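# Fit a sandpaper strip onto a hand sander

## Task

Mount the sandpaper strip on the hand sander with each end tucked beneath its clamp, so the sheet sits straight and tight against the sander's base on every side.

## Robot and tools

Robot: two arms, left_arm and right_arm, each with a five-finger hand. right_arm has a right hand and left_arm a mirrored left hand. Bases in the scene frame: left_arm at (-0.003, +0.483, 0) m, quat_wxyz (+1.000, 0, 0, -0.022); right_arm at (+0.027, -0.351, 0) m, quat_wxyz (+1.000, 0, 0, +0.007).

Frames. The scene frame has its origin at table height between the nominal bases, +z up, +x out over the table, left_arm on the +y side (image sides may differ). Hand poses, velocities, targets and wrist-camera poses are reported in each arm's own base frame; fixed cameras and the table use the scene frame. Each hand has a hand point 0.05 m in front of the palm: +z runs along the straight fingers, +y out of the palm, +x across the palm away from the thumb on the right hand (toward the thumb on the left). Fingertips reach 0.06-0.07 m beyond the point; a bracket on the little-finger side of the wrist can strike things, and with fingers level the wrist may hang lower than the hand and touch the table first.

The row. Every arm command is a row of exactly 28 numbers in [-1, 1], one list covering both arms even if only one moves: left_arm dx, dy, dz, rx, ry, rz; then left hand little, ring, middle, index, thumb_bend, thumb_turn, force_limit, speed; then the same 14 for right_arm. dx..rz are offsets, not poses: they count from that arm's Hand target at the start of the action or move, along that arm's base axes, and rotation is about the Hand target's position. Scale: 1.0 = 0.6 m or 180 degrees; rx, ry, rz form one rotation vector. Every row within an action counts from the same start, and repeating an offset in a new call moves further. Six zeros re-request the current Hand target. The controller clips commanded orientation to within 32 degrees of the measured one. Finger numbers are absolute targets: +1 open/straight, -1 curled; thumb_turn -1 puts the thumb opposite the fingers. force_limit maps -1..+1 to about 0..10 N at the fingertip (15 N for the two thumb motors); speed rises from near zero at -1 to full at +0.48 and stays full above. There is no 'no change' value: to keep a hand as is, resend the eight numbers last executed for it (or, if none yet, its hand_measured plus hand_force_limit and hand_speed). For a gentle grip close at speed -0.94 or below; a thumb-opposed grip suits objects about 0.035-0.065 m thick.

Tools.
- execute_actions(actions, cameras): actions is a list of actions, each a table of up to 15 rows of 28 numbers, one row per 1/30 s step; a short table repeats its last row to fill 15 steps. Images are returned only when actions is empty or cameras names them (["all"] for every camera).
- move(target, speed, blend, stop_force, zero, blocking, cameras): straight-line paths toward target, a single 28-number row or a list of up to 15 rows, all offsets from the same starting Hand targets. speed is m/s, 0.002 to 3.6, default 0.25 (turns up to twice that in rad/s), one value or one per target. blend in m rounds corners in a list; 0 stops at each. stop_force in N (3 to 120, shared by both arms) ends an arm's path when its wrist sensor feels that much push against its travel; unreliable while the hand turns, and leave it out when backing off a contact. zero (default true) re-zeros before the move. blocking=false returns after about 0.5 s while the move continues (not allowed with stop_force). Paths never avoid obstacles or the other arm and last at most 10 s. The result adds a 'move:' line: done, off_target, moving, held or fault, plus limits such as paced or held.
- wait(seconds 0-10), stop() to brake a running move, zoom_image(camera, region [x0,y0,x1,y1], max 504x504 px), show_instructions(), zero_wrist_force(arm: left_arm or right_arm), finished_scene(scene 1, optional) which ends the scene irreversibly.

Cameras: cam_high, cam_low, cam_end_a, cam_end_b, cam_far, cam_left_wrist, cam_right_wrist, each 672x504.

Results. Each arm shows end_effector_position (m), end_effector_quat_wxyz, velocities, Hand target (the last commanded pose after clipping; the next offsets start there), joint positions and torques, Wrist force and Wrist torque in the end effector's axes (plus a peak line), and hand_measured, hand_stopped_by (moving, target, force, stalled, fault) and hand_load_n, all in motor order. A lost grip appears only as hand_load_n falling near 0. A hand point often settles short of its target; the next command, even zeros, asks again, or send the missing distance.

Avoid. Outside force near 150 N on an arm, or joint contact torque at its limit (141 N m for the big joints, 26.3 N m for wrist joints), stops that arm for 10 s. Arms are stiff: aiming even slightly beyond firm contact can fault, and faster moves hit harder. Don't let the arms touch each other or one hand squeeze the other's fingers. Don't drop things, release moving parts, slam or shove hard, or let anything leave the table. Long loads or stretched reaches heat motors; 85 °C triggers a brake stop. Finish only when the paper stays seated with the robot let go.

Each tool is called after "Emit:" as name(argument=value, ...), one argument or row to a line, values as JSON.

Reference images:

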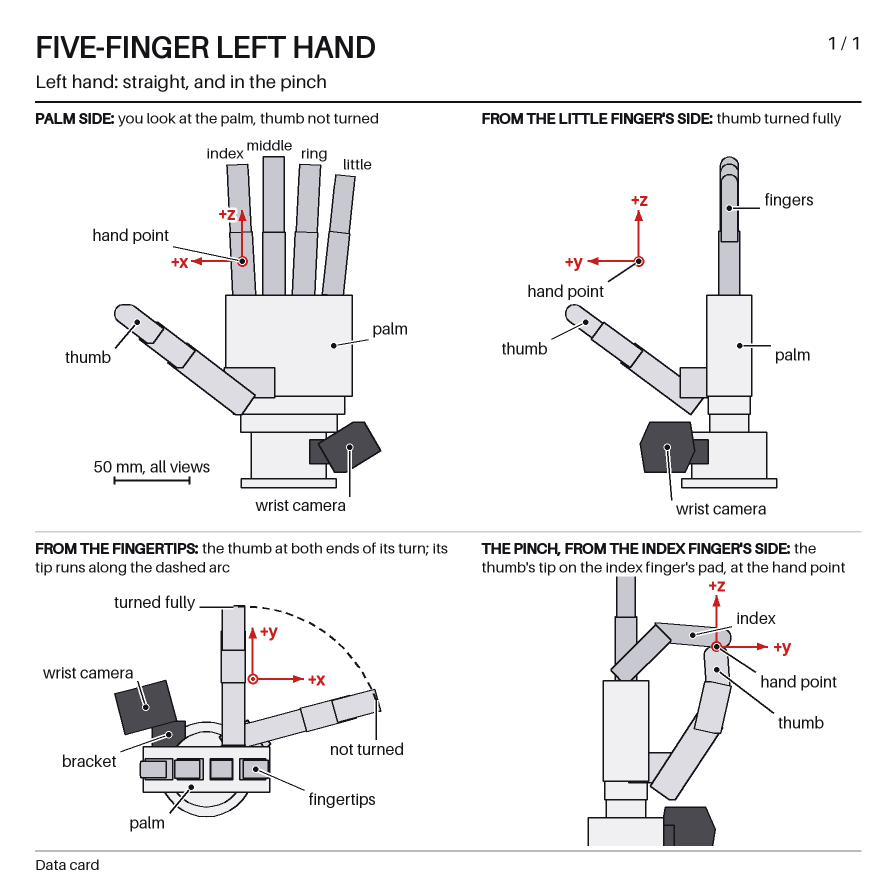

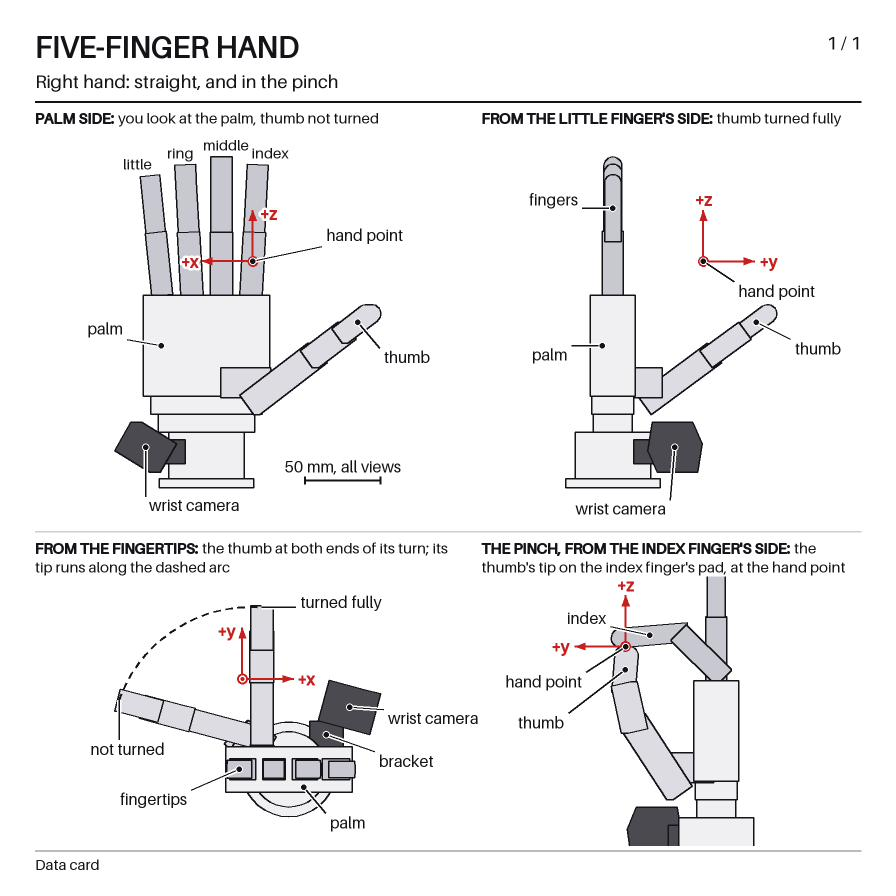

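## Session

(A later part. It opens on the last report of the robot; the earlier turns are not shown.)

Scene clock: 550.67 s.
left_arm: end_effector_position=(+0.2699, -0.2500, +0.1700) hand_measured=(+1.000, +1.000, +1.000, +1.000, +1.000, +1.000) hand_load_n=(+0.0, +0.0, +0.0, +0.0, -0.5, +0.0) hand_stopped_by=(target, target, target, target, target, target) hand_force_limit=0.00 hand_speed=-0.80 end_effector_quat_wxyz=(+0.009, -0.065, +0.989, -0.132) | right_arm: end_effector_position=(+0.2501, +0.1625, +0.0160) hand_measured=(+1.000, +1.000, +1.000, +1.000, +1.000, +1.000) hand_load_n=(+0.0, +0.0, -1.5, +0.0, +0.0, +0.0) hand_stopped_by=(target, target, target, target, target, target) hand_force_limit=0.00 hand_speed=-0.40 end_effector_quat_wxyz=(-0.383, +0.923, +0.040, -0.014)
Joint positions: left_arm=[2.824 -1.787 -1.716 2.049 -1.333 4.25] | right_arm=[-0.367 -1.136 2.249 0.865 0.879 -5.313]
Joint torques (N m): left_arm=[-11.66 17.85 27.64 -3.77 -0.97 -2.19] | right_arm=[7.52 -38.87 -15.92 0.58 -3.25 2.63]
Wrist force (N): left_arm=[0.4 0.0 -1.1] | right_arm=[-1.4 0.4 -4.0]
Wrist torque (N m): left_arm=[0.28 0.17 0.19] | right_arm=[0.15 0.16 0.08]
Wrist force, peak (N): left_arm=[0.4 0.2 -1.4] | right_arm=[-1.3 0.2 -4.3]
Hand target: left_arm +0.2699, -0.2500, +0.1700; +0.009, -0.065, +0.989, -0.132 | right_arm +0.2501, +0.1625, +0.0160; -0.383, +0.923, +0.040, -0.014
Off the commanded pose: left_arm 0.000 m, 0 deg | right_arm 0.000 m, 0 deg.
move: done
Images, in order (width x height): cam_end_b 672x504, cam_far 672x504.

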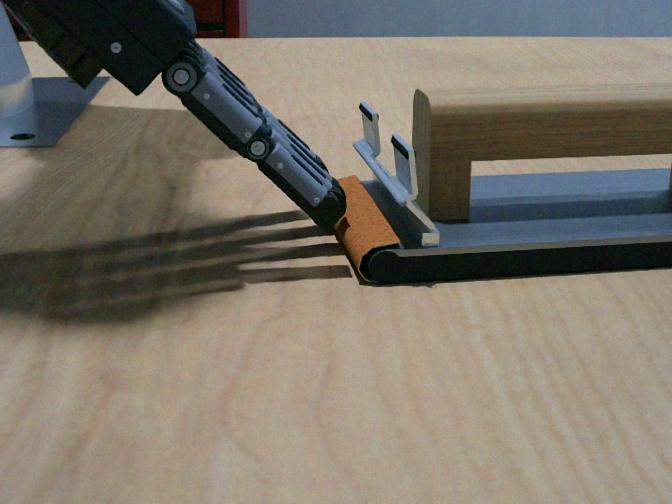

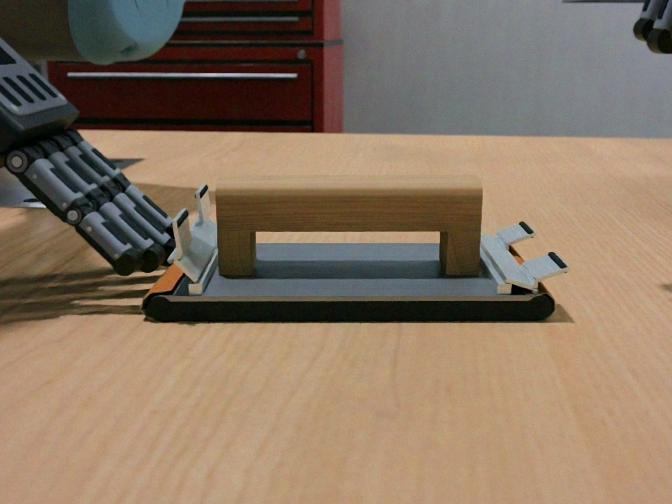

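Emit:
move(
  target=[
    [0.0923,-0.25,0,0,0,0,-1,-1,-1,1,1,1,0,-0.4,0,0,0,0,0,0,1,1,1,1,1,1,0,-0.4],
    [0.0923,-0.372,-0.0908,0,0,0,-1,-1,-1,1,1,1,0,-0.4,0,0,0,0,0,0,1,1,1,1,1,1,0,-0.4],
  ],
  speed=0.2,
  blend=[0.03,0],
  cameras=["cam_end_b","cam_far"],
)

Emit:
zoom_image(
  camera="cam_end_b",
  region=[250, 30, 480, 240],
)

Emit:
zoom_image(
  camera="cam_far",
  region=[110, 90, 310, 250],
)

Scene clock: 574.93 s.
left_arm: end_effector_position=(+0.3253, -0.4731, +0.1156) hand_measured=(-1.000, -1.000, -1.000, +1.000, +1.000, +1.000) hand_load_n=(+0.0, +0.0, +0.0, +0.0, +0.0, +0.0) hand_stopped_by=(target, target, target, target, target, target) hand_force_limit=0.00 hand_speed=-0.40 end_effector_quat_wxyz=(+0.009, -0.065, +0.989, -0.132) | right_arm: end_effector_position=(+0.2501, +0.1625, +0.0160) hand_measured=(+1.000, +1.000, +1.000, +1.000, +1.000, +1.000) hand_load_n=(+0.0, +0.0, -1.5, +0.0, +0.0, -0.5) hand_stopped_by=(target, target, target, target, target, target) hand_force_limit=0.00 hand_speed=-0.40 end_effector_quat_wxyz=(-0.383, +0.923, +0.040, -0.014)
Joint positions: left_arm=[2.457 -2.298 -1.07 1.992 -1.391 3.879] | right_arm=[-0.367 -1.136 2.249 0.865 0.879 -5.313]
Joint torques (N m): left_arm=[-10.34 39.33 30.82 -3.62 -1.09 -2.33] | right_arm=[7.52 -39.64 -14.86 0.65 -3.05 2.54]
Wrist force (N): left_arm=[0.5 -0.2 -0.5] | right_arm=[-1.1 0.4 -3.9]
Wrist torque (N m): left_arm=[0.21 0.08 0.11] | right_arm=[0.16 0.11 0.11]
Wrist force, peak (N): left_arm=[0.7 1.0 -1.2] | right_arm=[-1.5 0.1 -4.3]
Hand target: left_arm +0.3253, -0.4732, +0.1155; +0.009, -0.065, +0.989, -0.132 | right_arm +0.2501, +0.1625, +0.0160; -0.383, +0.923, +0.040, -0.014
Off the commanded pose: left_arm 0.000 m, 0 deg | right_arm 0.000 m, 0 deg.
move: done
Images, in order (width x height): cam_end_b 672x504, cam_far 672x504.

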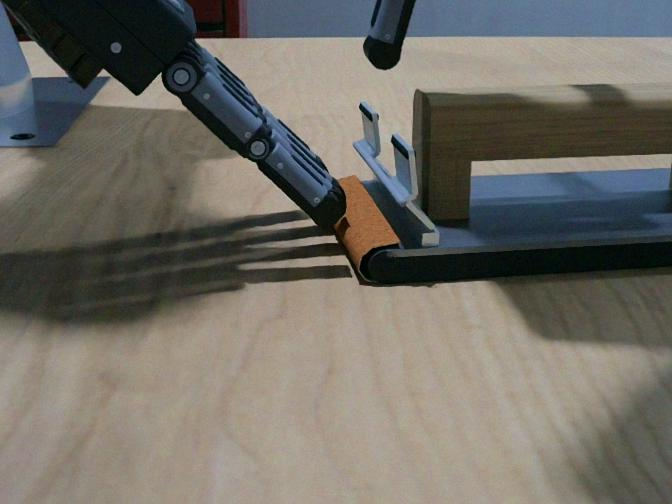

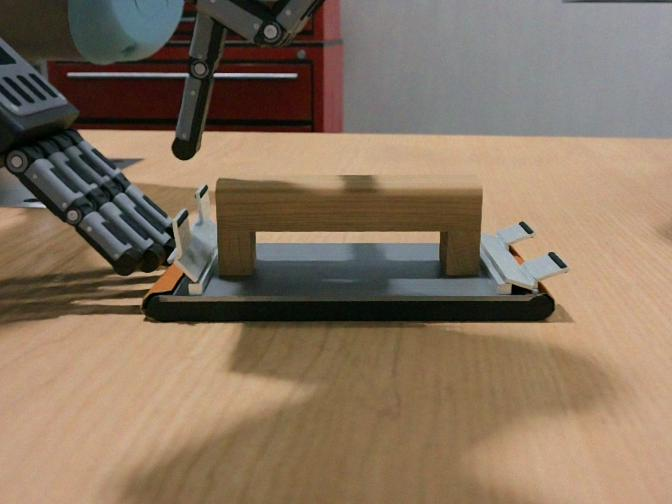

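Scaled by 2.191 from the camera's 672x504 image, which has a finer 960x720 frame.

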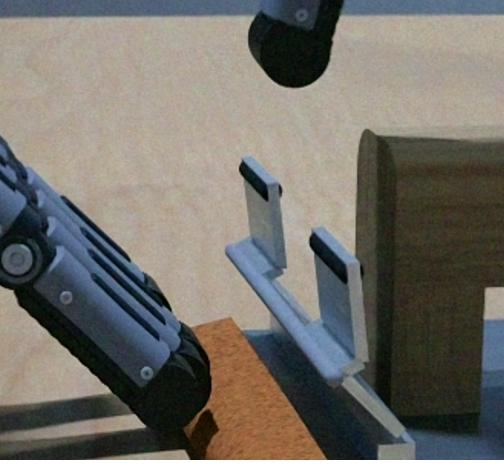

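Scaled by 2.520 from the camera's 672x504 image, which has a finer 960x720 frame.

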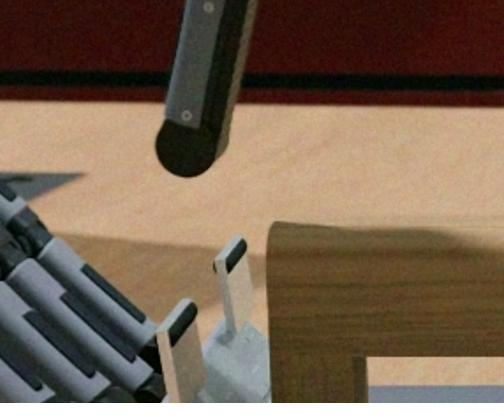

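Emit:
move(
  target=[
    [-0.0075,-0.001,0,0,0,0,-1,-1,-1,1,1,1,0,-0.4,0,0,0,0,0,0,1,1,1,1,1,1,0,-0.4],
    [-0.0075,-0.001,-0.0533,0,0,0,-1,-1,-1,1,1,1,0,-0.4,0,0,0,0,0,0,1,1,1,1,1,1,0,-0.4],
  ],
  speed=0.05,
  stop_force=5,
  cameras=["cam_end_b","cam_far"],
)

Emit:
zoom_image(
  camera="cam_end_b",
  region=[250, 80, 480, 290],
)

Emit:
zoom_image(
  camera="cam_far",
  region=[60, 170, 260, 330],
)

Scene clock: 594.63 s.
left_arm: end_effector_position=(+0.3208, -0.4738, +0.0836) hand_measured=(-1.000, -1.000, -1.000, +1.000, +1.000, +1.000) hand_load_n=(+0.0, +0.0, +0.0, +0.0, +0.0, +0.0) hand_stopped_by=(target, target, target, target, target, target) hand_force_limit=0.00 hand_speed=-0.40 end_effector_quat_wxyz=(+0.009, -0.065, +0.989, -0.132) | right_arm: end_effector_position=(+0.2501, +0.1625, +0.0160) hand_measured=(+1.000, +1.000, +1.000, +1.000, +1.000, +1.000) hand_load_n=(+0.0, +0.0, -1.0, +0.0, +0.0, +0.0) hand_stopped_by=(target, target, target, target, target, target) hand_force_limit=0.00 hand_speed=-0.40 end_effector_quat_wxyz=(-0.383, +0.923, +0.040, -0.014)
Joint positions: left_arm=[2.451 -2.314 -1.126 2.065 -1.392 3.873] | right_arm=[-0.367 -1.136 2.249 0.865 0.879 -5.313]
Joint torques (N m): left_arm=[-11.73 38.39 8.34 -0.58 0.66 -2.19] | right_arm=[7.48 -39.07 -14.74 0.53 -3.08 2.6]
Wrist force (N): left_arm=[0.3 -0.2 -0.5] | right_arm=[-1.4 0.2 -3.9]
Wrist torque (N m): left_arm=[0.21 0.13 0.12] | right_arm=[0.13 0.16 0.08]
Wrist force, peak (N): left_arm=[0.6 -0.2 -1.2] | right_arm=[-1.6 0.6 -4.3]
Hand target: left_arm +0.3208, -0.4738, +0.0836; +0.009, -0.065, +0.989, -0.132 | right_arm +0.2501, +0.1625, +0.0160; -0.383, +0.923, +0.040, -0.014
Off the commanded pose: left_arm 0.000 m, 0 deg | right_arm 0.000 m, 0 deg.
move: done
Images, in order (width x height): cam_end_b 672x504, cam_far 672x504.

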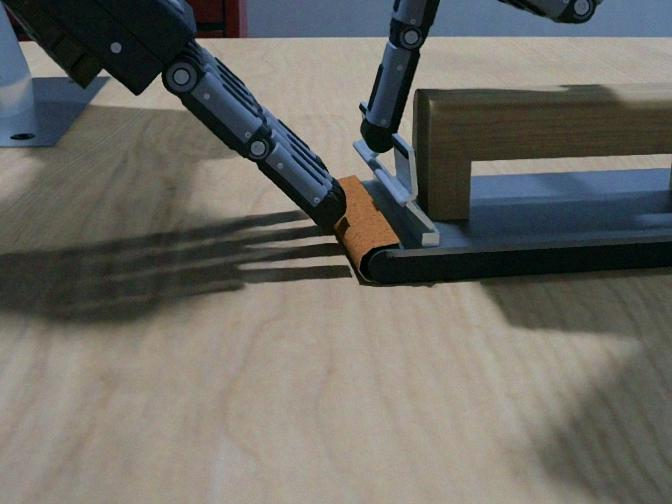

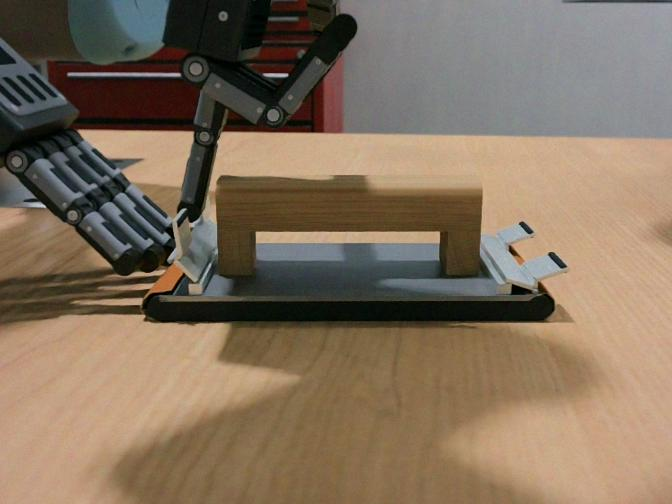

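Scaled by 2.191 from the camera's 672x504 image, which has a finer 960x720 frame.

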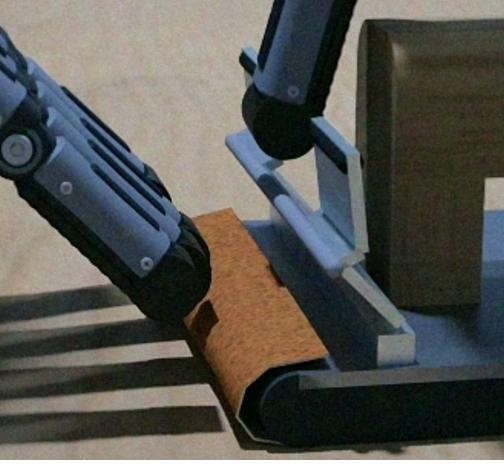

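Scaled by 2.520 from the camera's 672x504 image, which has a finer 960x720 frame.

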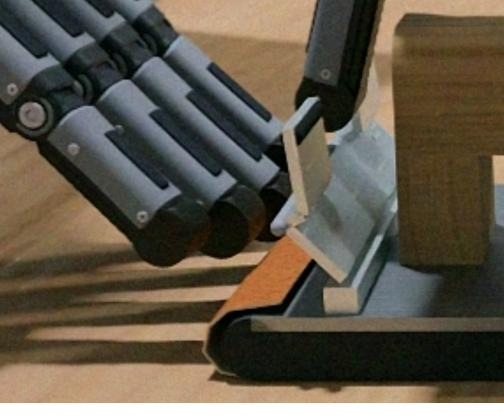

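Emit:
move(
  target=[0,0,-0.02,0,0,0,-1,-1,-1,1,1,1,0,-0.4,0,0,0,0,0,0,1,1,1,1,1,1,0,-0.4],
  speed=0.006,
  stop_force=6,
  cameras=[],
)

Scene clock: 600.30 s.
left_arm: end_effector_position=(+0.3208, -0.4738, +0.0776) hand_measured=(-1.000, -1.000, -1.000, +1.000, +1.000, +1.000) hand_load_n=(+0.0, +0.0, +0.0, +0.5, +0.0, -0.5) hand_stopped_by=(target, target, target, target, target, target) hand_force_limit=0.00 hand_speed=-0.40 end_effector_quat_wxyz=(+0.009, -0.065, +0.989, -0.132) | right_arm: end_effector_position=(+0.2501, +0.1625, +0.0160) hand_measured=(+1.000, +1.000, +1.000, +1.000, +1.000, +1.000) hand_load_n=(-0.5, +0.0, -1.5, +0.0, +0.0, -0.5) hand_stopped_by=(target, target, target, target, target, target) hand_force_limit=0.00 hand_speed=-0.40 end_effector_quat_wxyz=(-0.383, +0.923, +0.040, -0.014)
Joint positions: left_arm=[2.451 -2.319 -1.133 2.077 -1.392 3.873] | right_arm=[-0.367 -1.136 2.249 0.865 0.879 -5.313]
Joint torques (N m): left_arm=[-10.92 50.44 25.36 -3.15 0.85 -2.16] | right_arm=[7.24 -39.4 -14.88 0.8 -3.07 2.64]
Wrist force (N): left_arm=[0.3 -2.3 -7.5] | right_arm=[-1.2 0.7 -3.5]
Wrist torque (N m): left_arm=[0.73 0.05 0.15] | right_arm=[0.14 0.11 0.11]
Wrist force, peak (N): left_arm=[0.2 -2.7 -9.9] | right_arm=[-1.3 0.3 -4.3]
Hand target: left_arm +0.3208, -0.4738, +0.0776; +0.009, -0.065, +0.989, -0.132 (not the last commanded pose) | right_arm +0.2501, +0.1625, +0.0160; -0.383, +0.923, +0.040, -0.014
Off the commanded pose: left_arm 0.006 m, 0 deg | right_arm 0.000 m, 0 deg.
move: contact (left_arm)
No camera images: "cameras" was empty.

Emit:
move(
  target=[0,0,0,0,0,0,-1,-1,-1,1,1,1,0,-0.4,-0.0007,0.0083,-0.0017,0,0,0,1,1,1,1,1,1,0,-0.4],
  speed=0.01,
  stop_force=6,
  cameras=["cam_end_b","cam_far"],
)

Emit:
zoom_image(
  camera="cam_end_b",
  region=[250, 80, 480, 290],
)

Emit:
zoom_image(
  camera="cam_far",
  region=[60, 170, 260, 330],
)

Scene clock: 610.13 s.
left_arm: end_effector_position=(+0.3208, -0.4738, +0.0776) hand_measured=(-1.000, -1.000, -1.000, +1.000, +1.000, +1.000) hand_load_n=(+0.0, +0.0, +0.0, +0.0, -0.5, +0.0) hand_stopped_by=(target, target, target, target, target, target) hand_force_limit=0.00 hand_speed=-0.40 end_effector_quat_wxyz=(+0.009, -0.065, +0.989, -0.132) | right_arm: end_effector_position=(+0.2501, +0.1630, +0.0160) hand_measured=(+1.000, +1.000, +1.000, +1.000, +1.000, +1.000) hand_load_n=(+0.0, +0.0, -2.0, +0.0, +0.0, +0.0) hand_stopped_by=(target, target, target, target, target, target) hand_force_limit=0.00 hand_speed=-0.40 end_effector_quat_wxyz=(-0.383, +0.923, +0.040, -0.014)
Joint positions: left_arm=[2.451 -2.319 -1.133 2.077 -1.392 3.873] | right_arm=[-0.365 -1.136 2.249 0.864 0.878 -5.312]
Joint torques (N m): left_arm=[-10.64 51.24 25.73 -2.61 0.82 -2.2] | right_arm=[-4.91 -37.06 2.79 4.61 0.16 -2.49]
Wrist force (N): left_arm=[0.4 -0.5 -7.9] | right_arm=[-2.2 1.5 -7.2]
Wrist torque (N m): left_arm=[0.71 0.03 0.14] | right_arm=[0.36 0.15 0.19]
Wrist force, peak (N): left_arm=[0.2 -2.4 -8.1] | right_arm=[-1.5 2.8 -11.3]
Hand target: left_arm +0.3208, -0.4738, +0.0776; +0.009, -0.065, +0.989, -0.132 | right_arm +0.2501, +0.1630, +0.0160; -0.383, +0.923, +0.040, -0.014 (not the last commanded pose)
Off the commanded pose: left_arm 0.000 m, 0 deg | right_arm 0.005 m, 0 deg.
move: contact (right_arm)
Images, in order (width x height): cam_end_b 672x504, cam_far 672x504.

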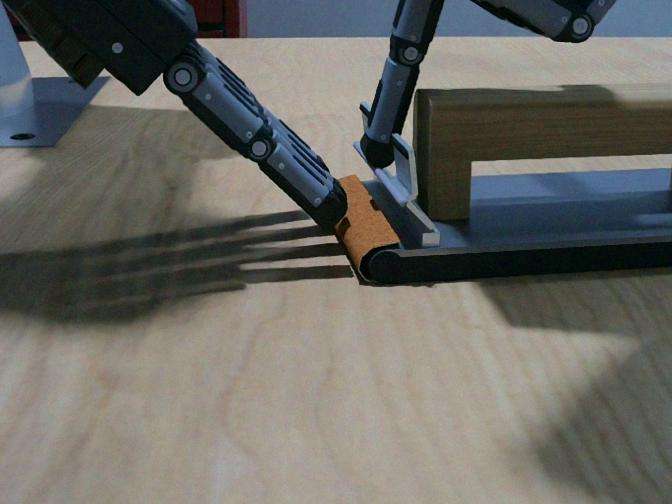

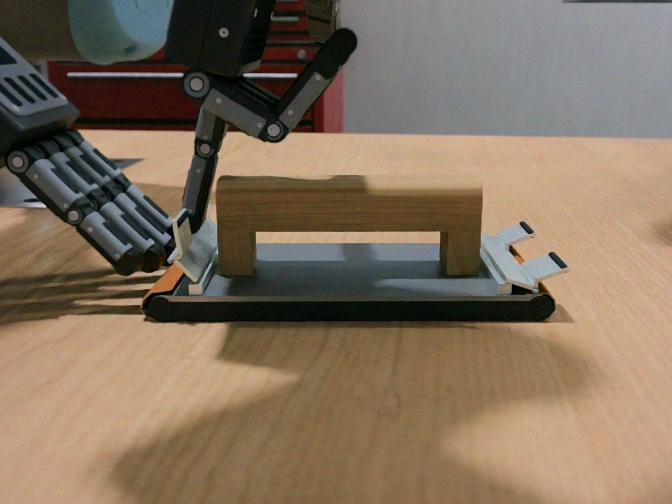

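Scaled by 2.191 from the camera's 672x504 image, which has a finer 960x720 frame.

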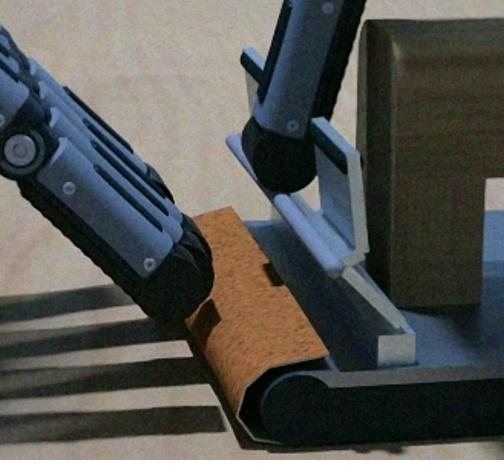

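Scaled by 2.520 from the camera's 672x504 image, which has a finer 960x720 frame.

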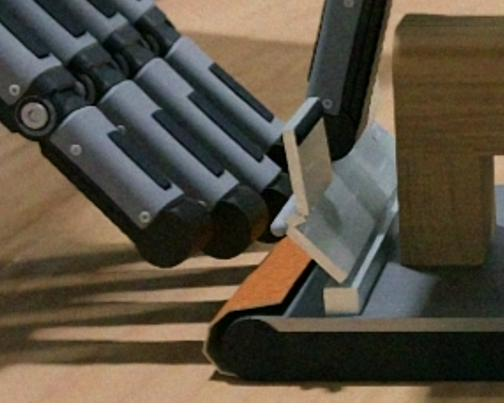

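Emit:
move(
  target=[
    [0,0,0,0,0,0,-1,-1,-1,1,1,1,0,-0.4,0.0014,-0.0167,0.0033,0,0,0,1,1,1,1,1,1,0,-0.4],
    [0,0,0,0,0,0,-1,-1,-1,1,1,1,0,-0.4,0.0017,-0.02,-0.0133,0,0,0,1,1,1,1,1,1,0,-0.4],
  ],
  speed=0.04,
  blend=[0.004,0],
  cameras=["cam_end_b","cam_far"],
)

Emit:
zoom_image(
  camera="cam_end_b",
  region=[250, 80, 480, 290],
)

Emit:
zoom_image(
  camera="cam_far",
  region=[60, 170, 260, 330],
)

Scene clock: 630.37 s.
left_arm: end_effector_position=(+0.3208, -0.4738, +0.0776) hand_measured=(-1.000, -1.000, -1.000, +1.000, +1.000, +1.000) hand_load_n=(+0.0, +0.5, +0.0, +0.5, +0.0, +0.0) hand_stopped_by=(target, target, target, target, target, target) hand_force_limit=0.00 hand_speed=-0.40 end_effector_quat_wxyz=(+0.009, -0.065, +0.989, -0.132) | right_arm: end_effector_position=(+0.2511, +0.1510, +0.0081) hand_measured=(+1.000, +1.000, +1.000, +1.000, +1.000, +1.000) hand_load_n=(+0.0, +0.0, +0.0, +0.0, +0.0, +0.0) hand_stopped_by=(target, target, target, target, target, target) hand_force_limit=0.00 hand_speed=-0.40 end_effector_quat_wxyz=(-0.383, +0.923, +0.040, -0.014)
Joint positions: left_arm=[2.451 -2.319 -1.133 2.077 -1.392 3.873] | right_arm=[-0.406 -1.108 2.255 0.861 0.895 -5.36]
Joint torques (N m): left_arm=[-10.82 51.08 25.52 -2.17 0.86 -2.08] | right_arm=[-6.34 -13.95 1.69 0.96 0.78 -2.51]
Wrist force (N): left_arm=[-0.1 -1.4 -8.1] | right_arm=[-0.6 -0.4 0.4]
Wrist torque (N m): left_arm=[0.72 0.08 0.12] | right_arm=[-0.05 0.04 0.26]
Wrist force, peak (N): left_arm=[0.1 -1.3 -8.4] | right_arm=[-2.1 1.4 -7.5]
Hand target: left_arm +0.3208, -0.4738, +0.0776; +0.009, -0.065, +0.989, -0.132 | right_arm +0.2511, +0.1510, +0.0080; -0.383, +0.923, +0.040, -0.014
Off the commanded pose: left_arm 0.000 m, 0 deg | right_arm 0.000 m, 0 deg.
move: done
Images, in order (width x height): cam_end_b 672x504, cam_far 672x504.

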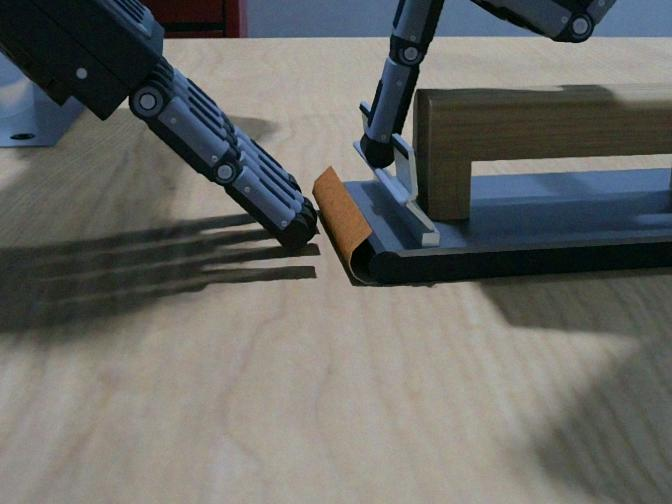

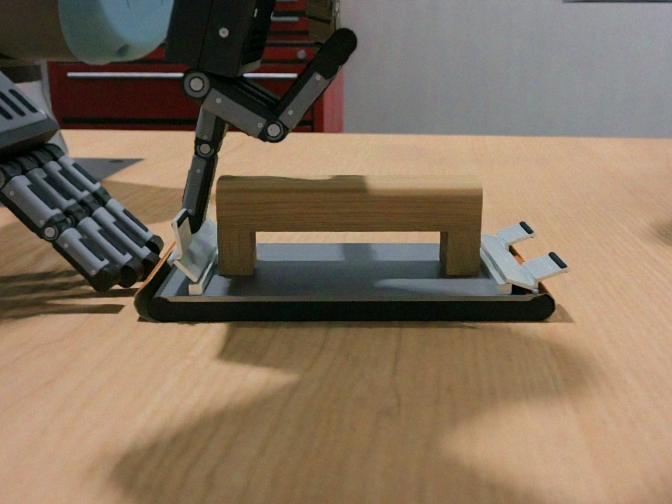

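Scaled by 2.191 from the camera's 672x504 image, which has a finer 960x720 frame.

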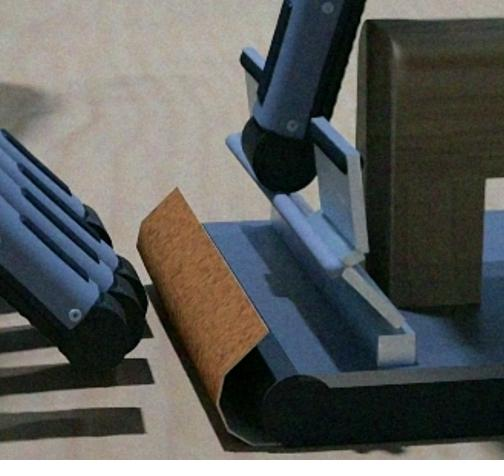

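Scaled by 2.520 from the camera's 672x504 image, which has a finer 960x720 frame.

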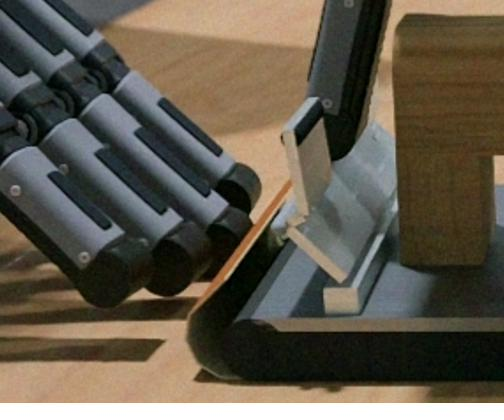

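Emit:
move(
  target=[0,0,0,0,0,0,-1,-1,-1,1,1,1,0,-0.4,-0.0026,0.0300,0,0,0,0,1,1,1,1,1,1,0,-0.4],
  speed=0.015,
  stop_force=6,
  cameras=["cam_end_b","cam_far"],
)

Emit:
zoom_image(
  camera="cam_end_b",
  region=[250, 80, 480, 290],
)

Emit:
zoom_image(
  camera="cam_far",
  region=[60, 170, 260, 330],
)

Scene clock: 637.30 s.
left_arm: end_effector_position=(+0.3208, -0.4738, +0.0776) hand_measured=(-1.000, -1.000, -1.000, +1.000, +1.000, +1.000) hand_load_n=(+0.0, +0.5, +0.0, +0.0, +0.0, +0.0) hand_stopped_by=(target, target, target, target, target, target) hand_force_limit=0.00 hand_speed=-0.40 end_effector_quat_wxyz=(+0.009, -0.065, +0.989, -0.132) | right_arm: end_effector_position=(+0.2503, +0.1598, +0.0080) hand_measured=(+1.000, +1.000, +1.000, +1.000, +1.000, +1.000) hand_load_n=(+0.0, +0.0, -1.5, +0.0, +0.0, -0.5) hand_stopped_by=(target, target, target, target, target, target) hand_force_limit=0.00 hand_speed=-0.40 end_effector_quat_wxyz=(-0.383, +0.923, +0.040, -0.014)
Joint positions: left_arm=[2.451 -2.319 -1.133 2.077 -1.392 3.873] | right_arm=[-0.376 -1.112 2.252 0.846 0.882 -5.325]
Joint torques (N m): left_arm=[-10.51 50.3 25.37 -1.51 0.74 -2.07] | right_arm=[-5.8 -12.73 2.41 5.15 0.63 -2.47]
Wrist force (N): left_arm=[-0.1 -1.1 -8.1] | right_arm=[-0.8 1.0 -5.4]
Wrist torque (N m): left_arm=[0.68 0.11 0.12] | right_arm=[0.29 0.25 0.27]
Wrist force, peak (N): left_arm=[0.4 -0.9 -8.7] | right_arm=[-1.3 2.3 -12.1]
Hand target: left_arm +0.3208, -0.4738, +0.0776; +0.009, -0.065, +0.989, -0.132 | right_arm +0.2503, +0.1598, +0.0080; -0.383, +0.923, +0.040, -0.014 (not the last commanded pose)
Off the commanded pose: left_arm 0.000 m, 0 deg | right_arm 0.009 m, 0 deg.
move: contact (right_arm)
Images, in order (width x height): cam_end_b 672x504, cam_far 672x504.

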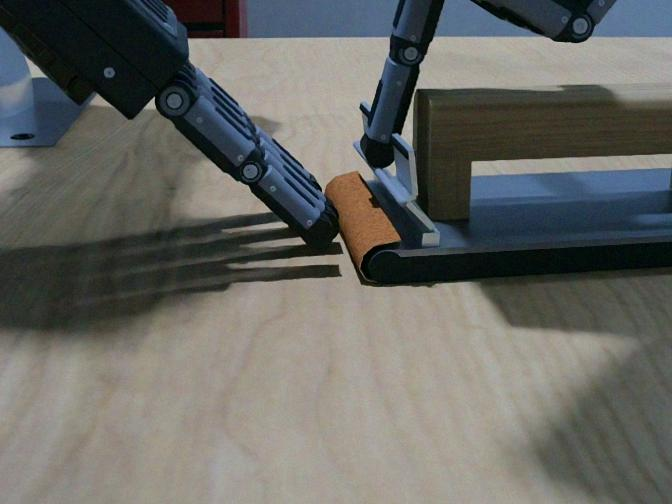

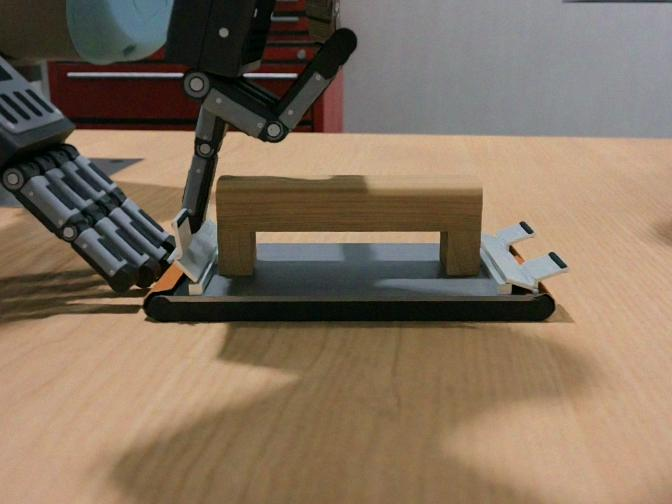

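Scaled by 2.191 from the camera's 672x504 image, which has a finer 960x720 frame.

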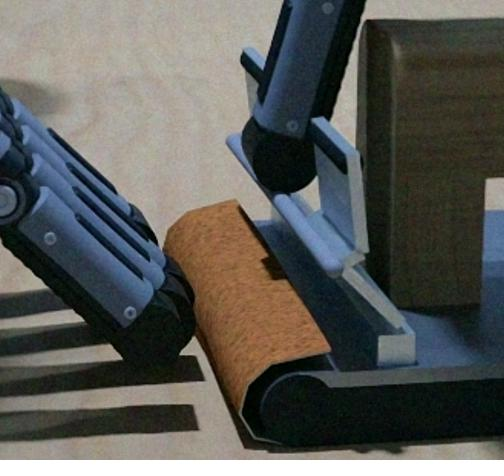

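Scaled by 2.520 from the camera's 672x504 image, which has a finer 960x720 frame.

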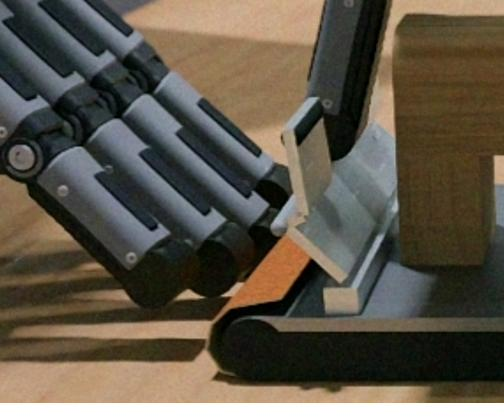

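Emit:
wait(
  seconds=0.1,
  cameras=["cam_right_wrist","cam_left_wrist","cam_low","cam_high"],
)

Emit:
zoom_image(
  camera="cam_right_wrist",
  region=[130, 0, 300, 130],
)

Emit:
zoom_image(
  camera="cam_low",
  region=[250, 210, 390, 280],
)

Scene clock: 649.80 s.
left_arm: end_effector_position=(+0.3208, -0.4738, +0.0776) hand_measured=(-1.000, -1.000, -1.000, +1.000, +1.000, +1.000) hand_load_n=(+0.0, +0.0, +0.0, +0.0, +0.0, +0.0) hand_stopped_by=(target, target, target, target, target, target) hand_force_limit=0.00 hand_speed=-0.40 end_effector_quat_wxyz=(+0.009, -0.065, +0.989, -0.132) | right_arm: end_effector_position=(+0.2503, +0.1598, +0.0080) hand_measured=(+1.000, +1.000, +1.000, +1.000, +1.000, +1.000) hand_load_n=(+0.0, +0.0, -1.5, -0.5, +0.0, +0.0) hand_stopped_by=(target, target, target, target, target, target) hand_force_limit=0.00 hand_speed=-0.40 end_effector_quat_wxyz=(-0.383, +0.923, +0.040, -0.014)
Joint positions: left_arm=[2.451 -2.319 -1.133 2.077 -1.392 3.873] | right_arm=[-0.376 -1.112 2.252 0.846 0.882 -5.325]
Joint torques (N m): left_arm=[-10.33 50.33 25.25 -1.2 0.8 -2.12] | right_arm=[-5.07 -12.8 3.09 5.02 0.65 -2.52]
Wrist force (N): left_arm=[0.0 -0.9 -8.3] | right_arm=[-0.4 0.7 -5.4]
Wrist torque (N m): left_arm=[0.73 0.08 0.13] | right_arm=[0.25 0.21 0.28]
Wrist force, peak (N): left_arm=[0.1 -1.1 -8.7] | right_arm=[-0.7 1.1 -5.8]
Hand target: left_arm +0.3208, -0.4738, +0.0776; +0.009, -0.065, +0.989, -0.132 | right_arm +0.2503, +0.1598, +0.0080; -0.383, +0.923, +0.040, -0.014 (not the last commanded pose)
Off the commanded pose: left_arm 0.000 m, 0 deg | right_arm 0.009 m, 0 deg.
wait: 0.10 s; at rest from the start
camera_calibration:
cam_left_wrist: T_world_to_cam=[[-0.120966, -0.967268, 0.223068, -0.429503], [-0.889868, 0.205249, 0.40744, 0.352938], [-0.439888, -0.149215, -0.88557, 0.251459], [0, 0, 0, 1]] pos_world=[0.372727, -0.450364, 0.174692]
cam_right_wrist: T_world_to_cam=[[0.367853, -0.656228, -0.658824, 0.0143113], [-0.783142, -0.600638, 0.161006, 0.293675], [-0.501371, 0.456726, -0.734866, 0.180903], [0, 0, 0, 1]] pos_world=[0.315425, 0.103161, 0.0950849]
Images, in order (width x height): cam_high 672x504, cam_low 672x504, cam_left_wrist 672x504, cam_right_wrist 672x504.

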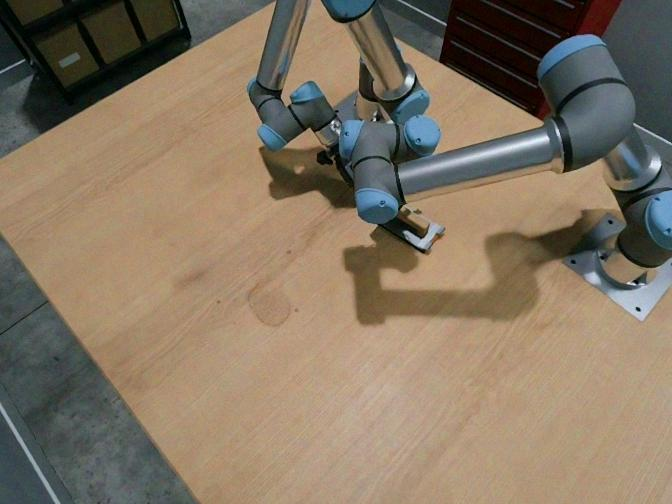

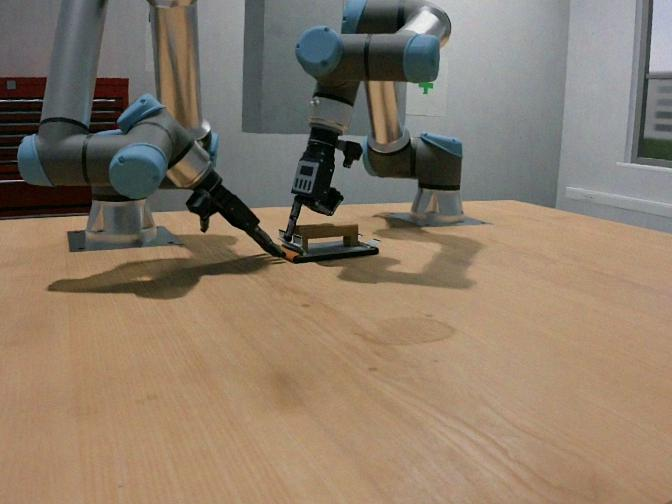

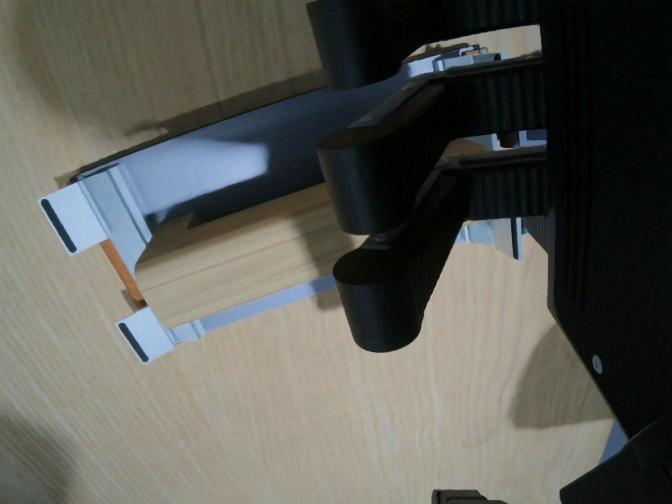

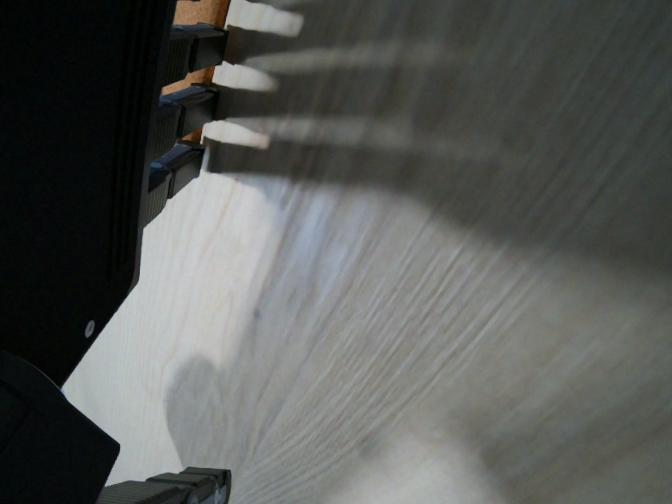

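Scaled by 2.965 from the camera's 672x504 image, which has a finer 960x720 frame.

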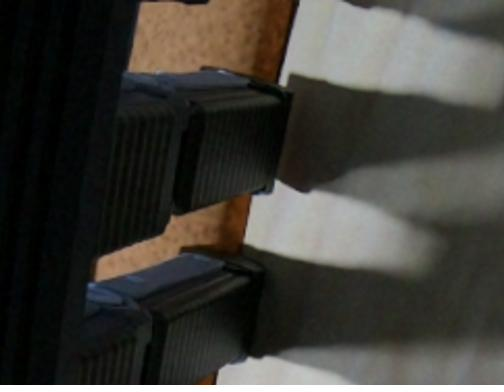

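Scaled by 3.600 from the camera's 672x504 image, which has a finer 960x720 frame.

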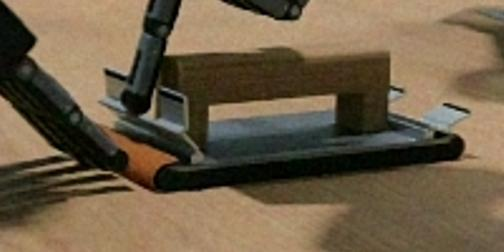

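Emit:
wait(
  seconds=0.1,
  cameras=["cam_end_a","cam_far","cam_end_b"],
)

Emit:
zoom_image(
  camera="cam_end_a",
  region=[400, 130, 540, 290],
)

Emit:
zoom_image(
  camera="cam_far",
  region=[500, 240, 580, 330],
)

Emit:
zoom_image(
  camera="cam_end_b",
  region=[330, 210, 430, 300],
)

Emit:
zoom_image(
  camera="cam_far",
  region=[120, 240, 220, 330],
)

Scene clock: 657.20 s.
left_arm: end_effector_position=(+0.3208, -0.4738, +0.0776) hand_measured=(-1.000, -1.000, -1.000, +1.000, +1.000, +1.000) hand_load_n=(-0.5, +0.0, +0.5, +0.0, +0.0, +0.0) hand_stopped_by=(target, target, target, target, target, target) hand_force_limit=0.00 hand_speed=-0.40 end_effector_quat_wxyz=(+0.009, -0.065, +0.989, -0.132) | right_arm: end_effector_position=(+0.2503, +0.1598, +0.0080) hand_measured=(+1.000, +1.000, +1.000, +1.000, +1.000, +1.000) hand_load_n=(+0.0, +0.0, -1.5, +0.0, +0.0, -0.5) hand_stopped_by=(target, target, target, target, target, target) hand_force_limit=0.00 hand_speed=-0.40 end_effector_quat_wxyz=(-0.383, +0.923, +0.040, -0.014)
Joint positions: left_arm=[2.451 -2.319 -1.133 2.077 -1.392 3.873] | right_arm=[-0.376 -1.112 2.252 0.846 0.882 -5.325]
Joint torques (N m): left_arm=[-10.57 50.36 25.7 -0.75 0.76 -2.07] | right_arm=[-5.27 -13.72 3.46 5.13 0.45 -2.38]
Wrist force (N): left_arm=[0.0 -1.0 -8.5] | right_arm=[-0.7 0.8 -5.6]
Wrist torque (N m): left_arm=[0.71 0.09 0.13] | right_arm=[0.28 0.24 0.27]
Wrist force, peak (N): left_arm=[0.5 -0.9 -8.6] | right_arm=[-0.7 0.5 -5.8]
Hand target: left_arm +0.3208, -0.4738, +0.0776; +0.009, -0.065, +0.989, -0.132 | right_arm +0.2503, +0.1598, +0.0080; -0.383, +0.923, +0.040, -0.014 (not the last commanded pose)
Off the commanded pose: left_arm 0.000 m, 0 deg | right_arm 0.009 m, 0 deg.
wait: 0.10 s; at rest from the start
Images, in order (width x height): cam_end_a 672x504, cam_end_b 672x504, cam_far 672x504.

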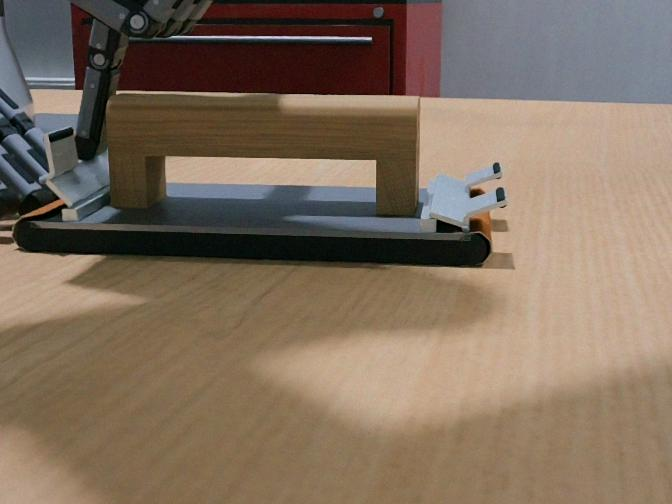

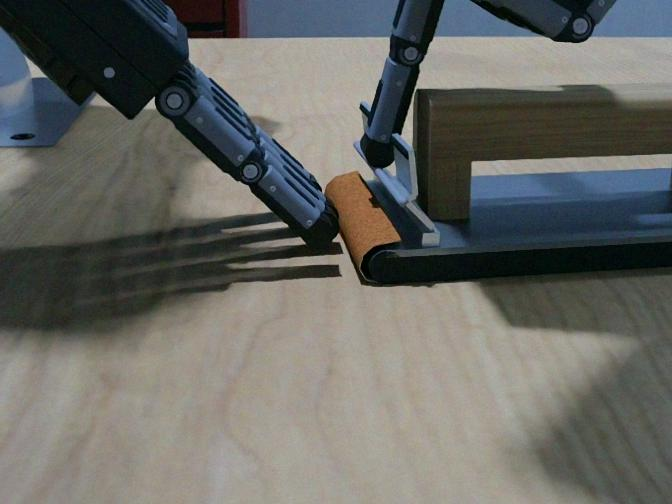

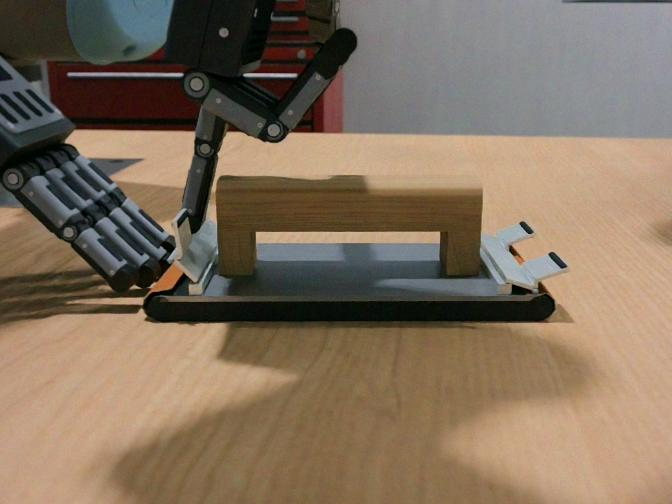

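Scaled by 3.150 from the camera's 672x504 image, which has a finer 960x720 frame.

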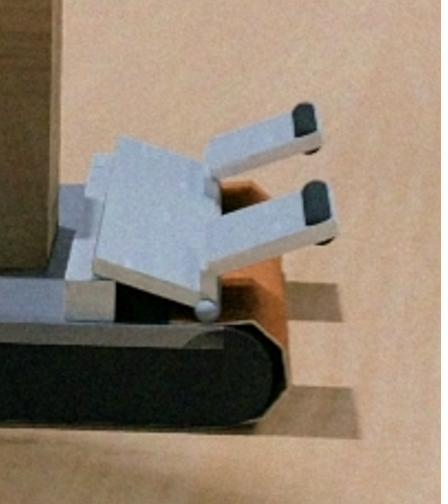

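Scaled by 5.600 from the camera's 672x504 image, which has a finer 960x720 frame.

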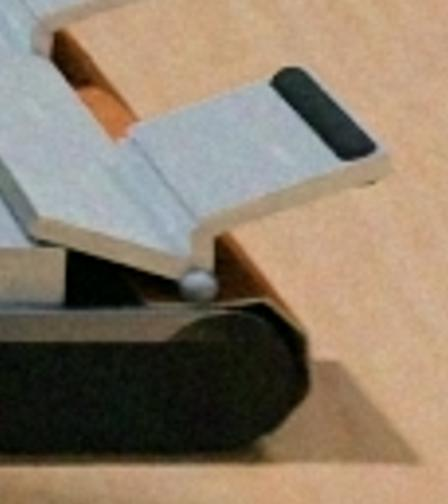

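Scaled by 5.040 from the camera's 672x504 image, which has a finer 960x720 frame.

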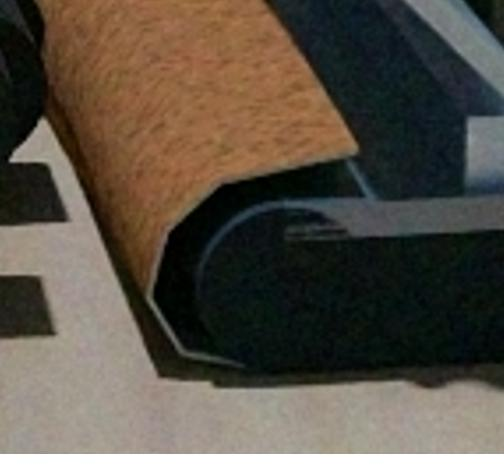

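Scaled by 5.040 from the camera's 672x504 image, which has a finer 960x720 frame.

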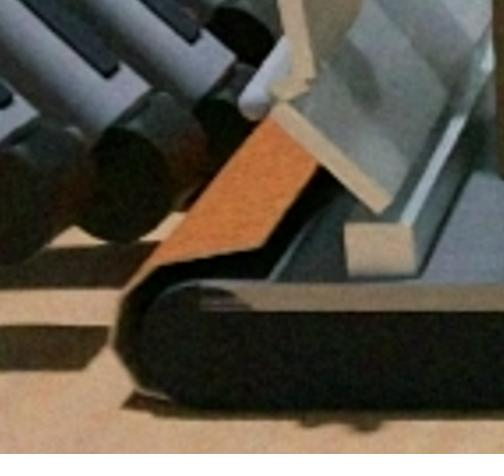

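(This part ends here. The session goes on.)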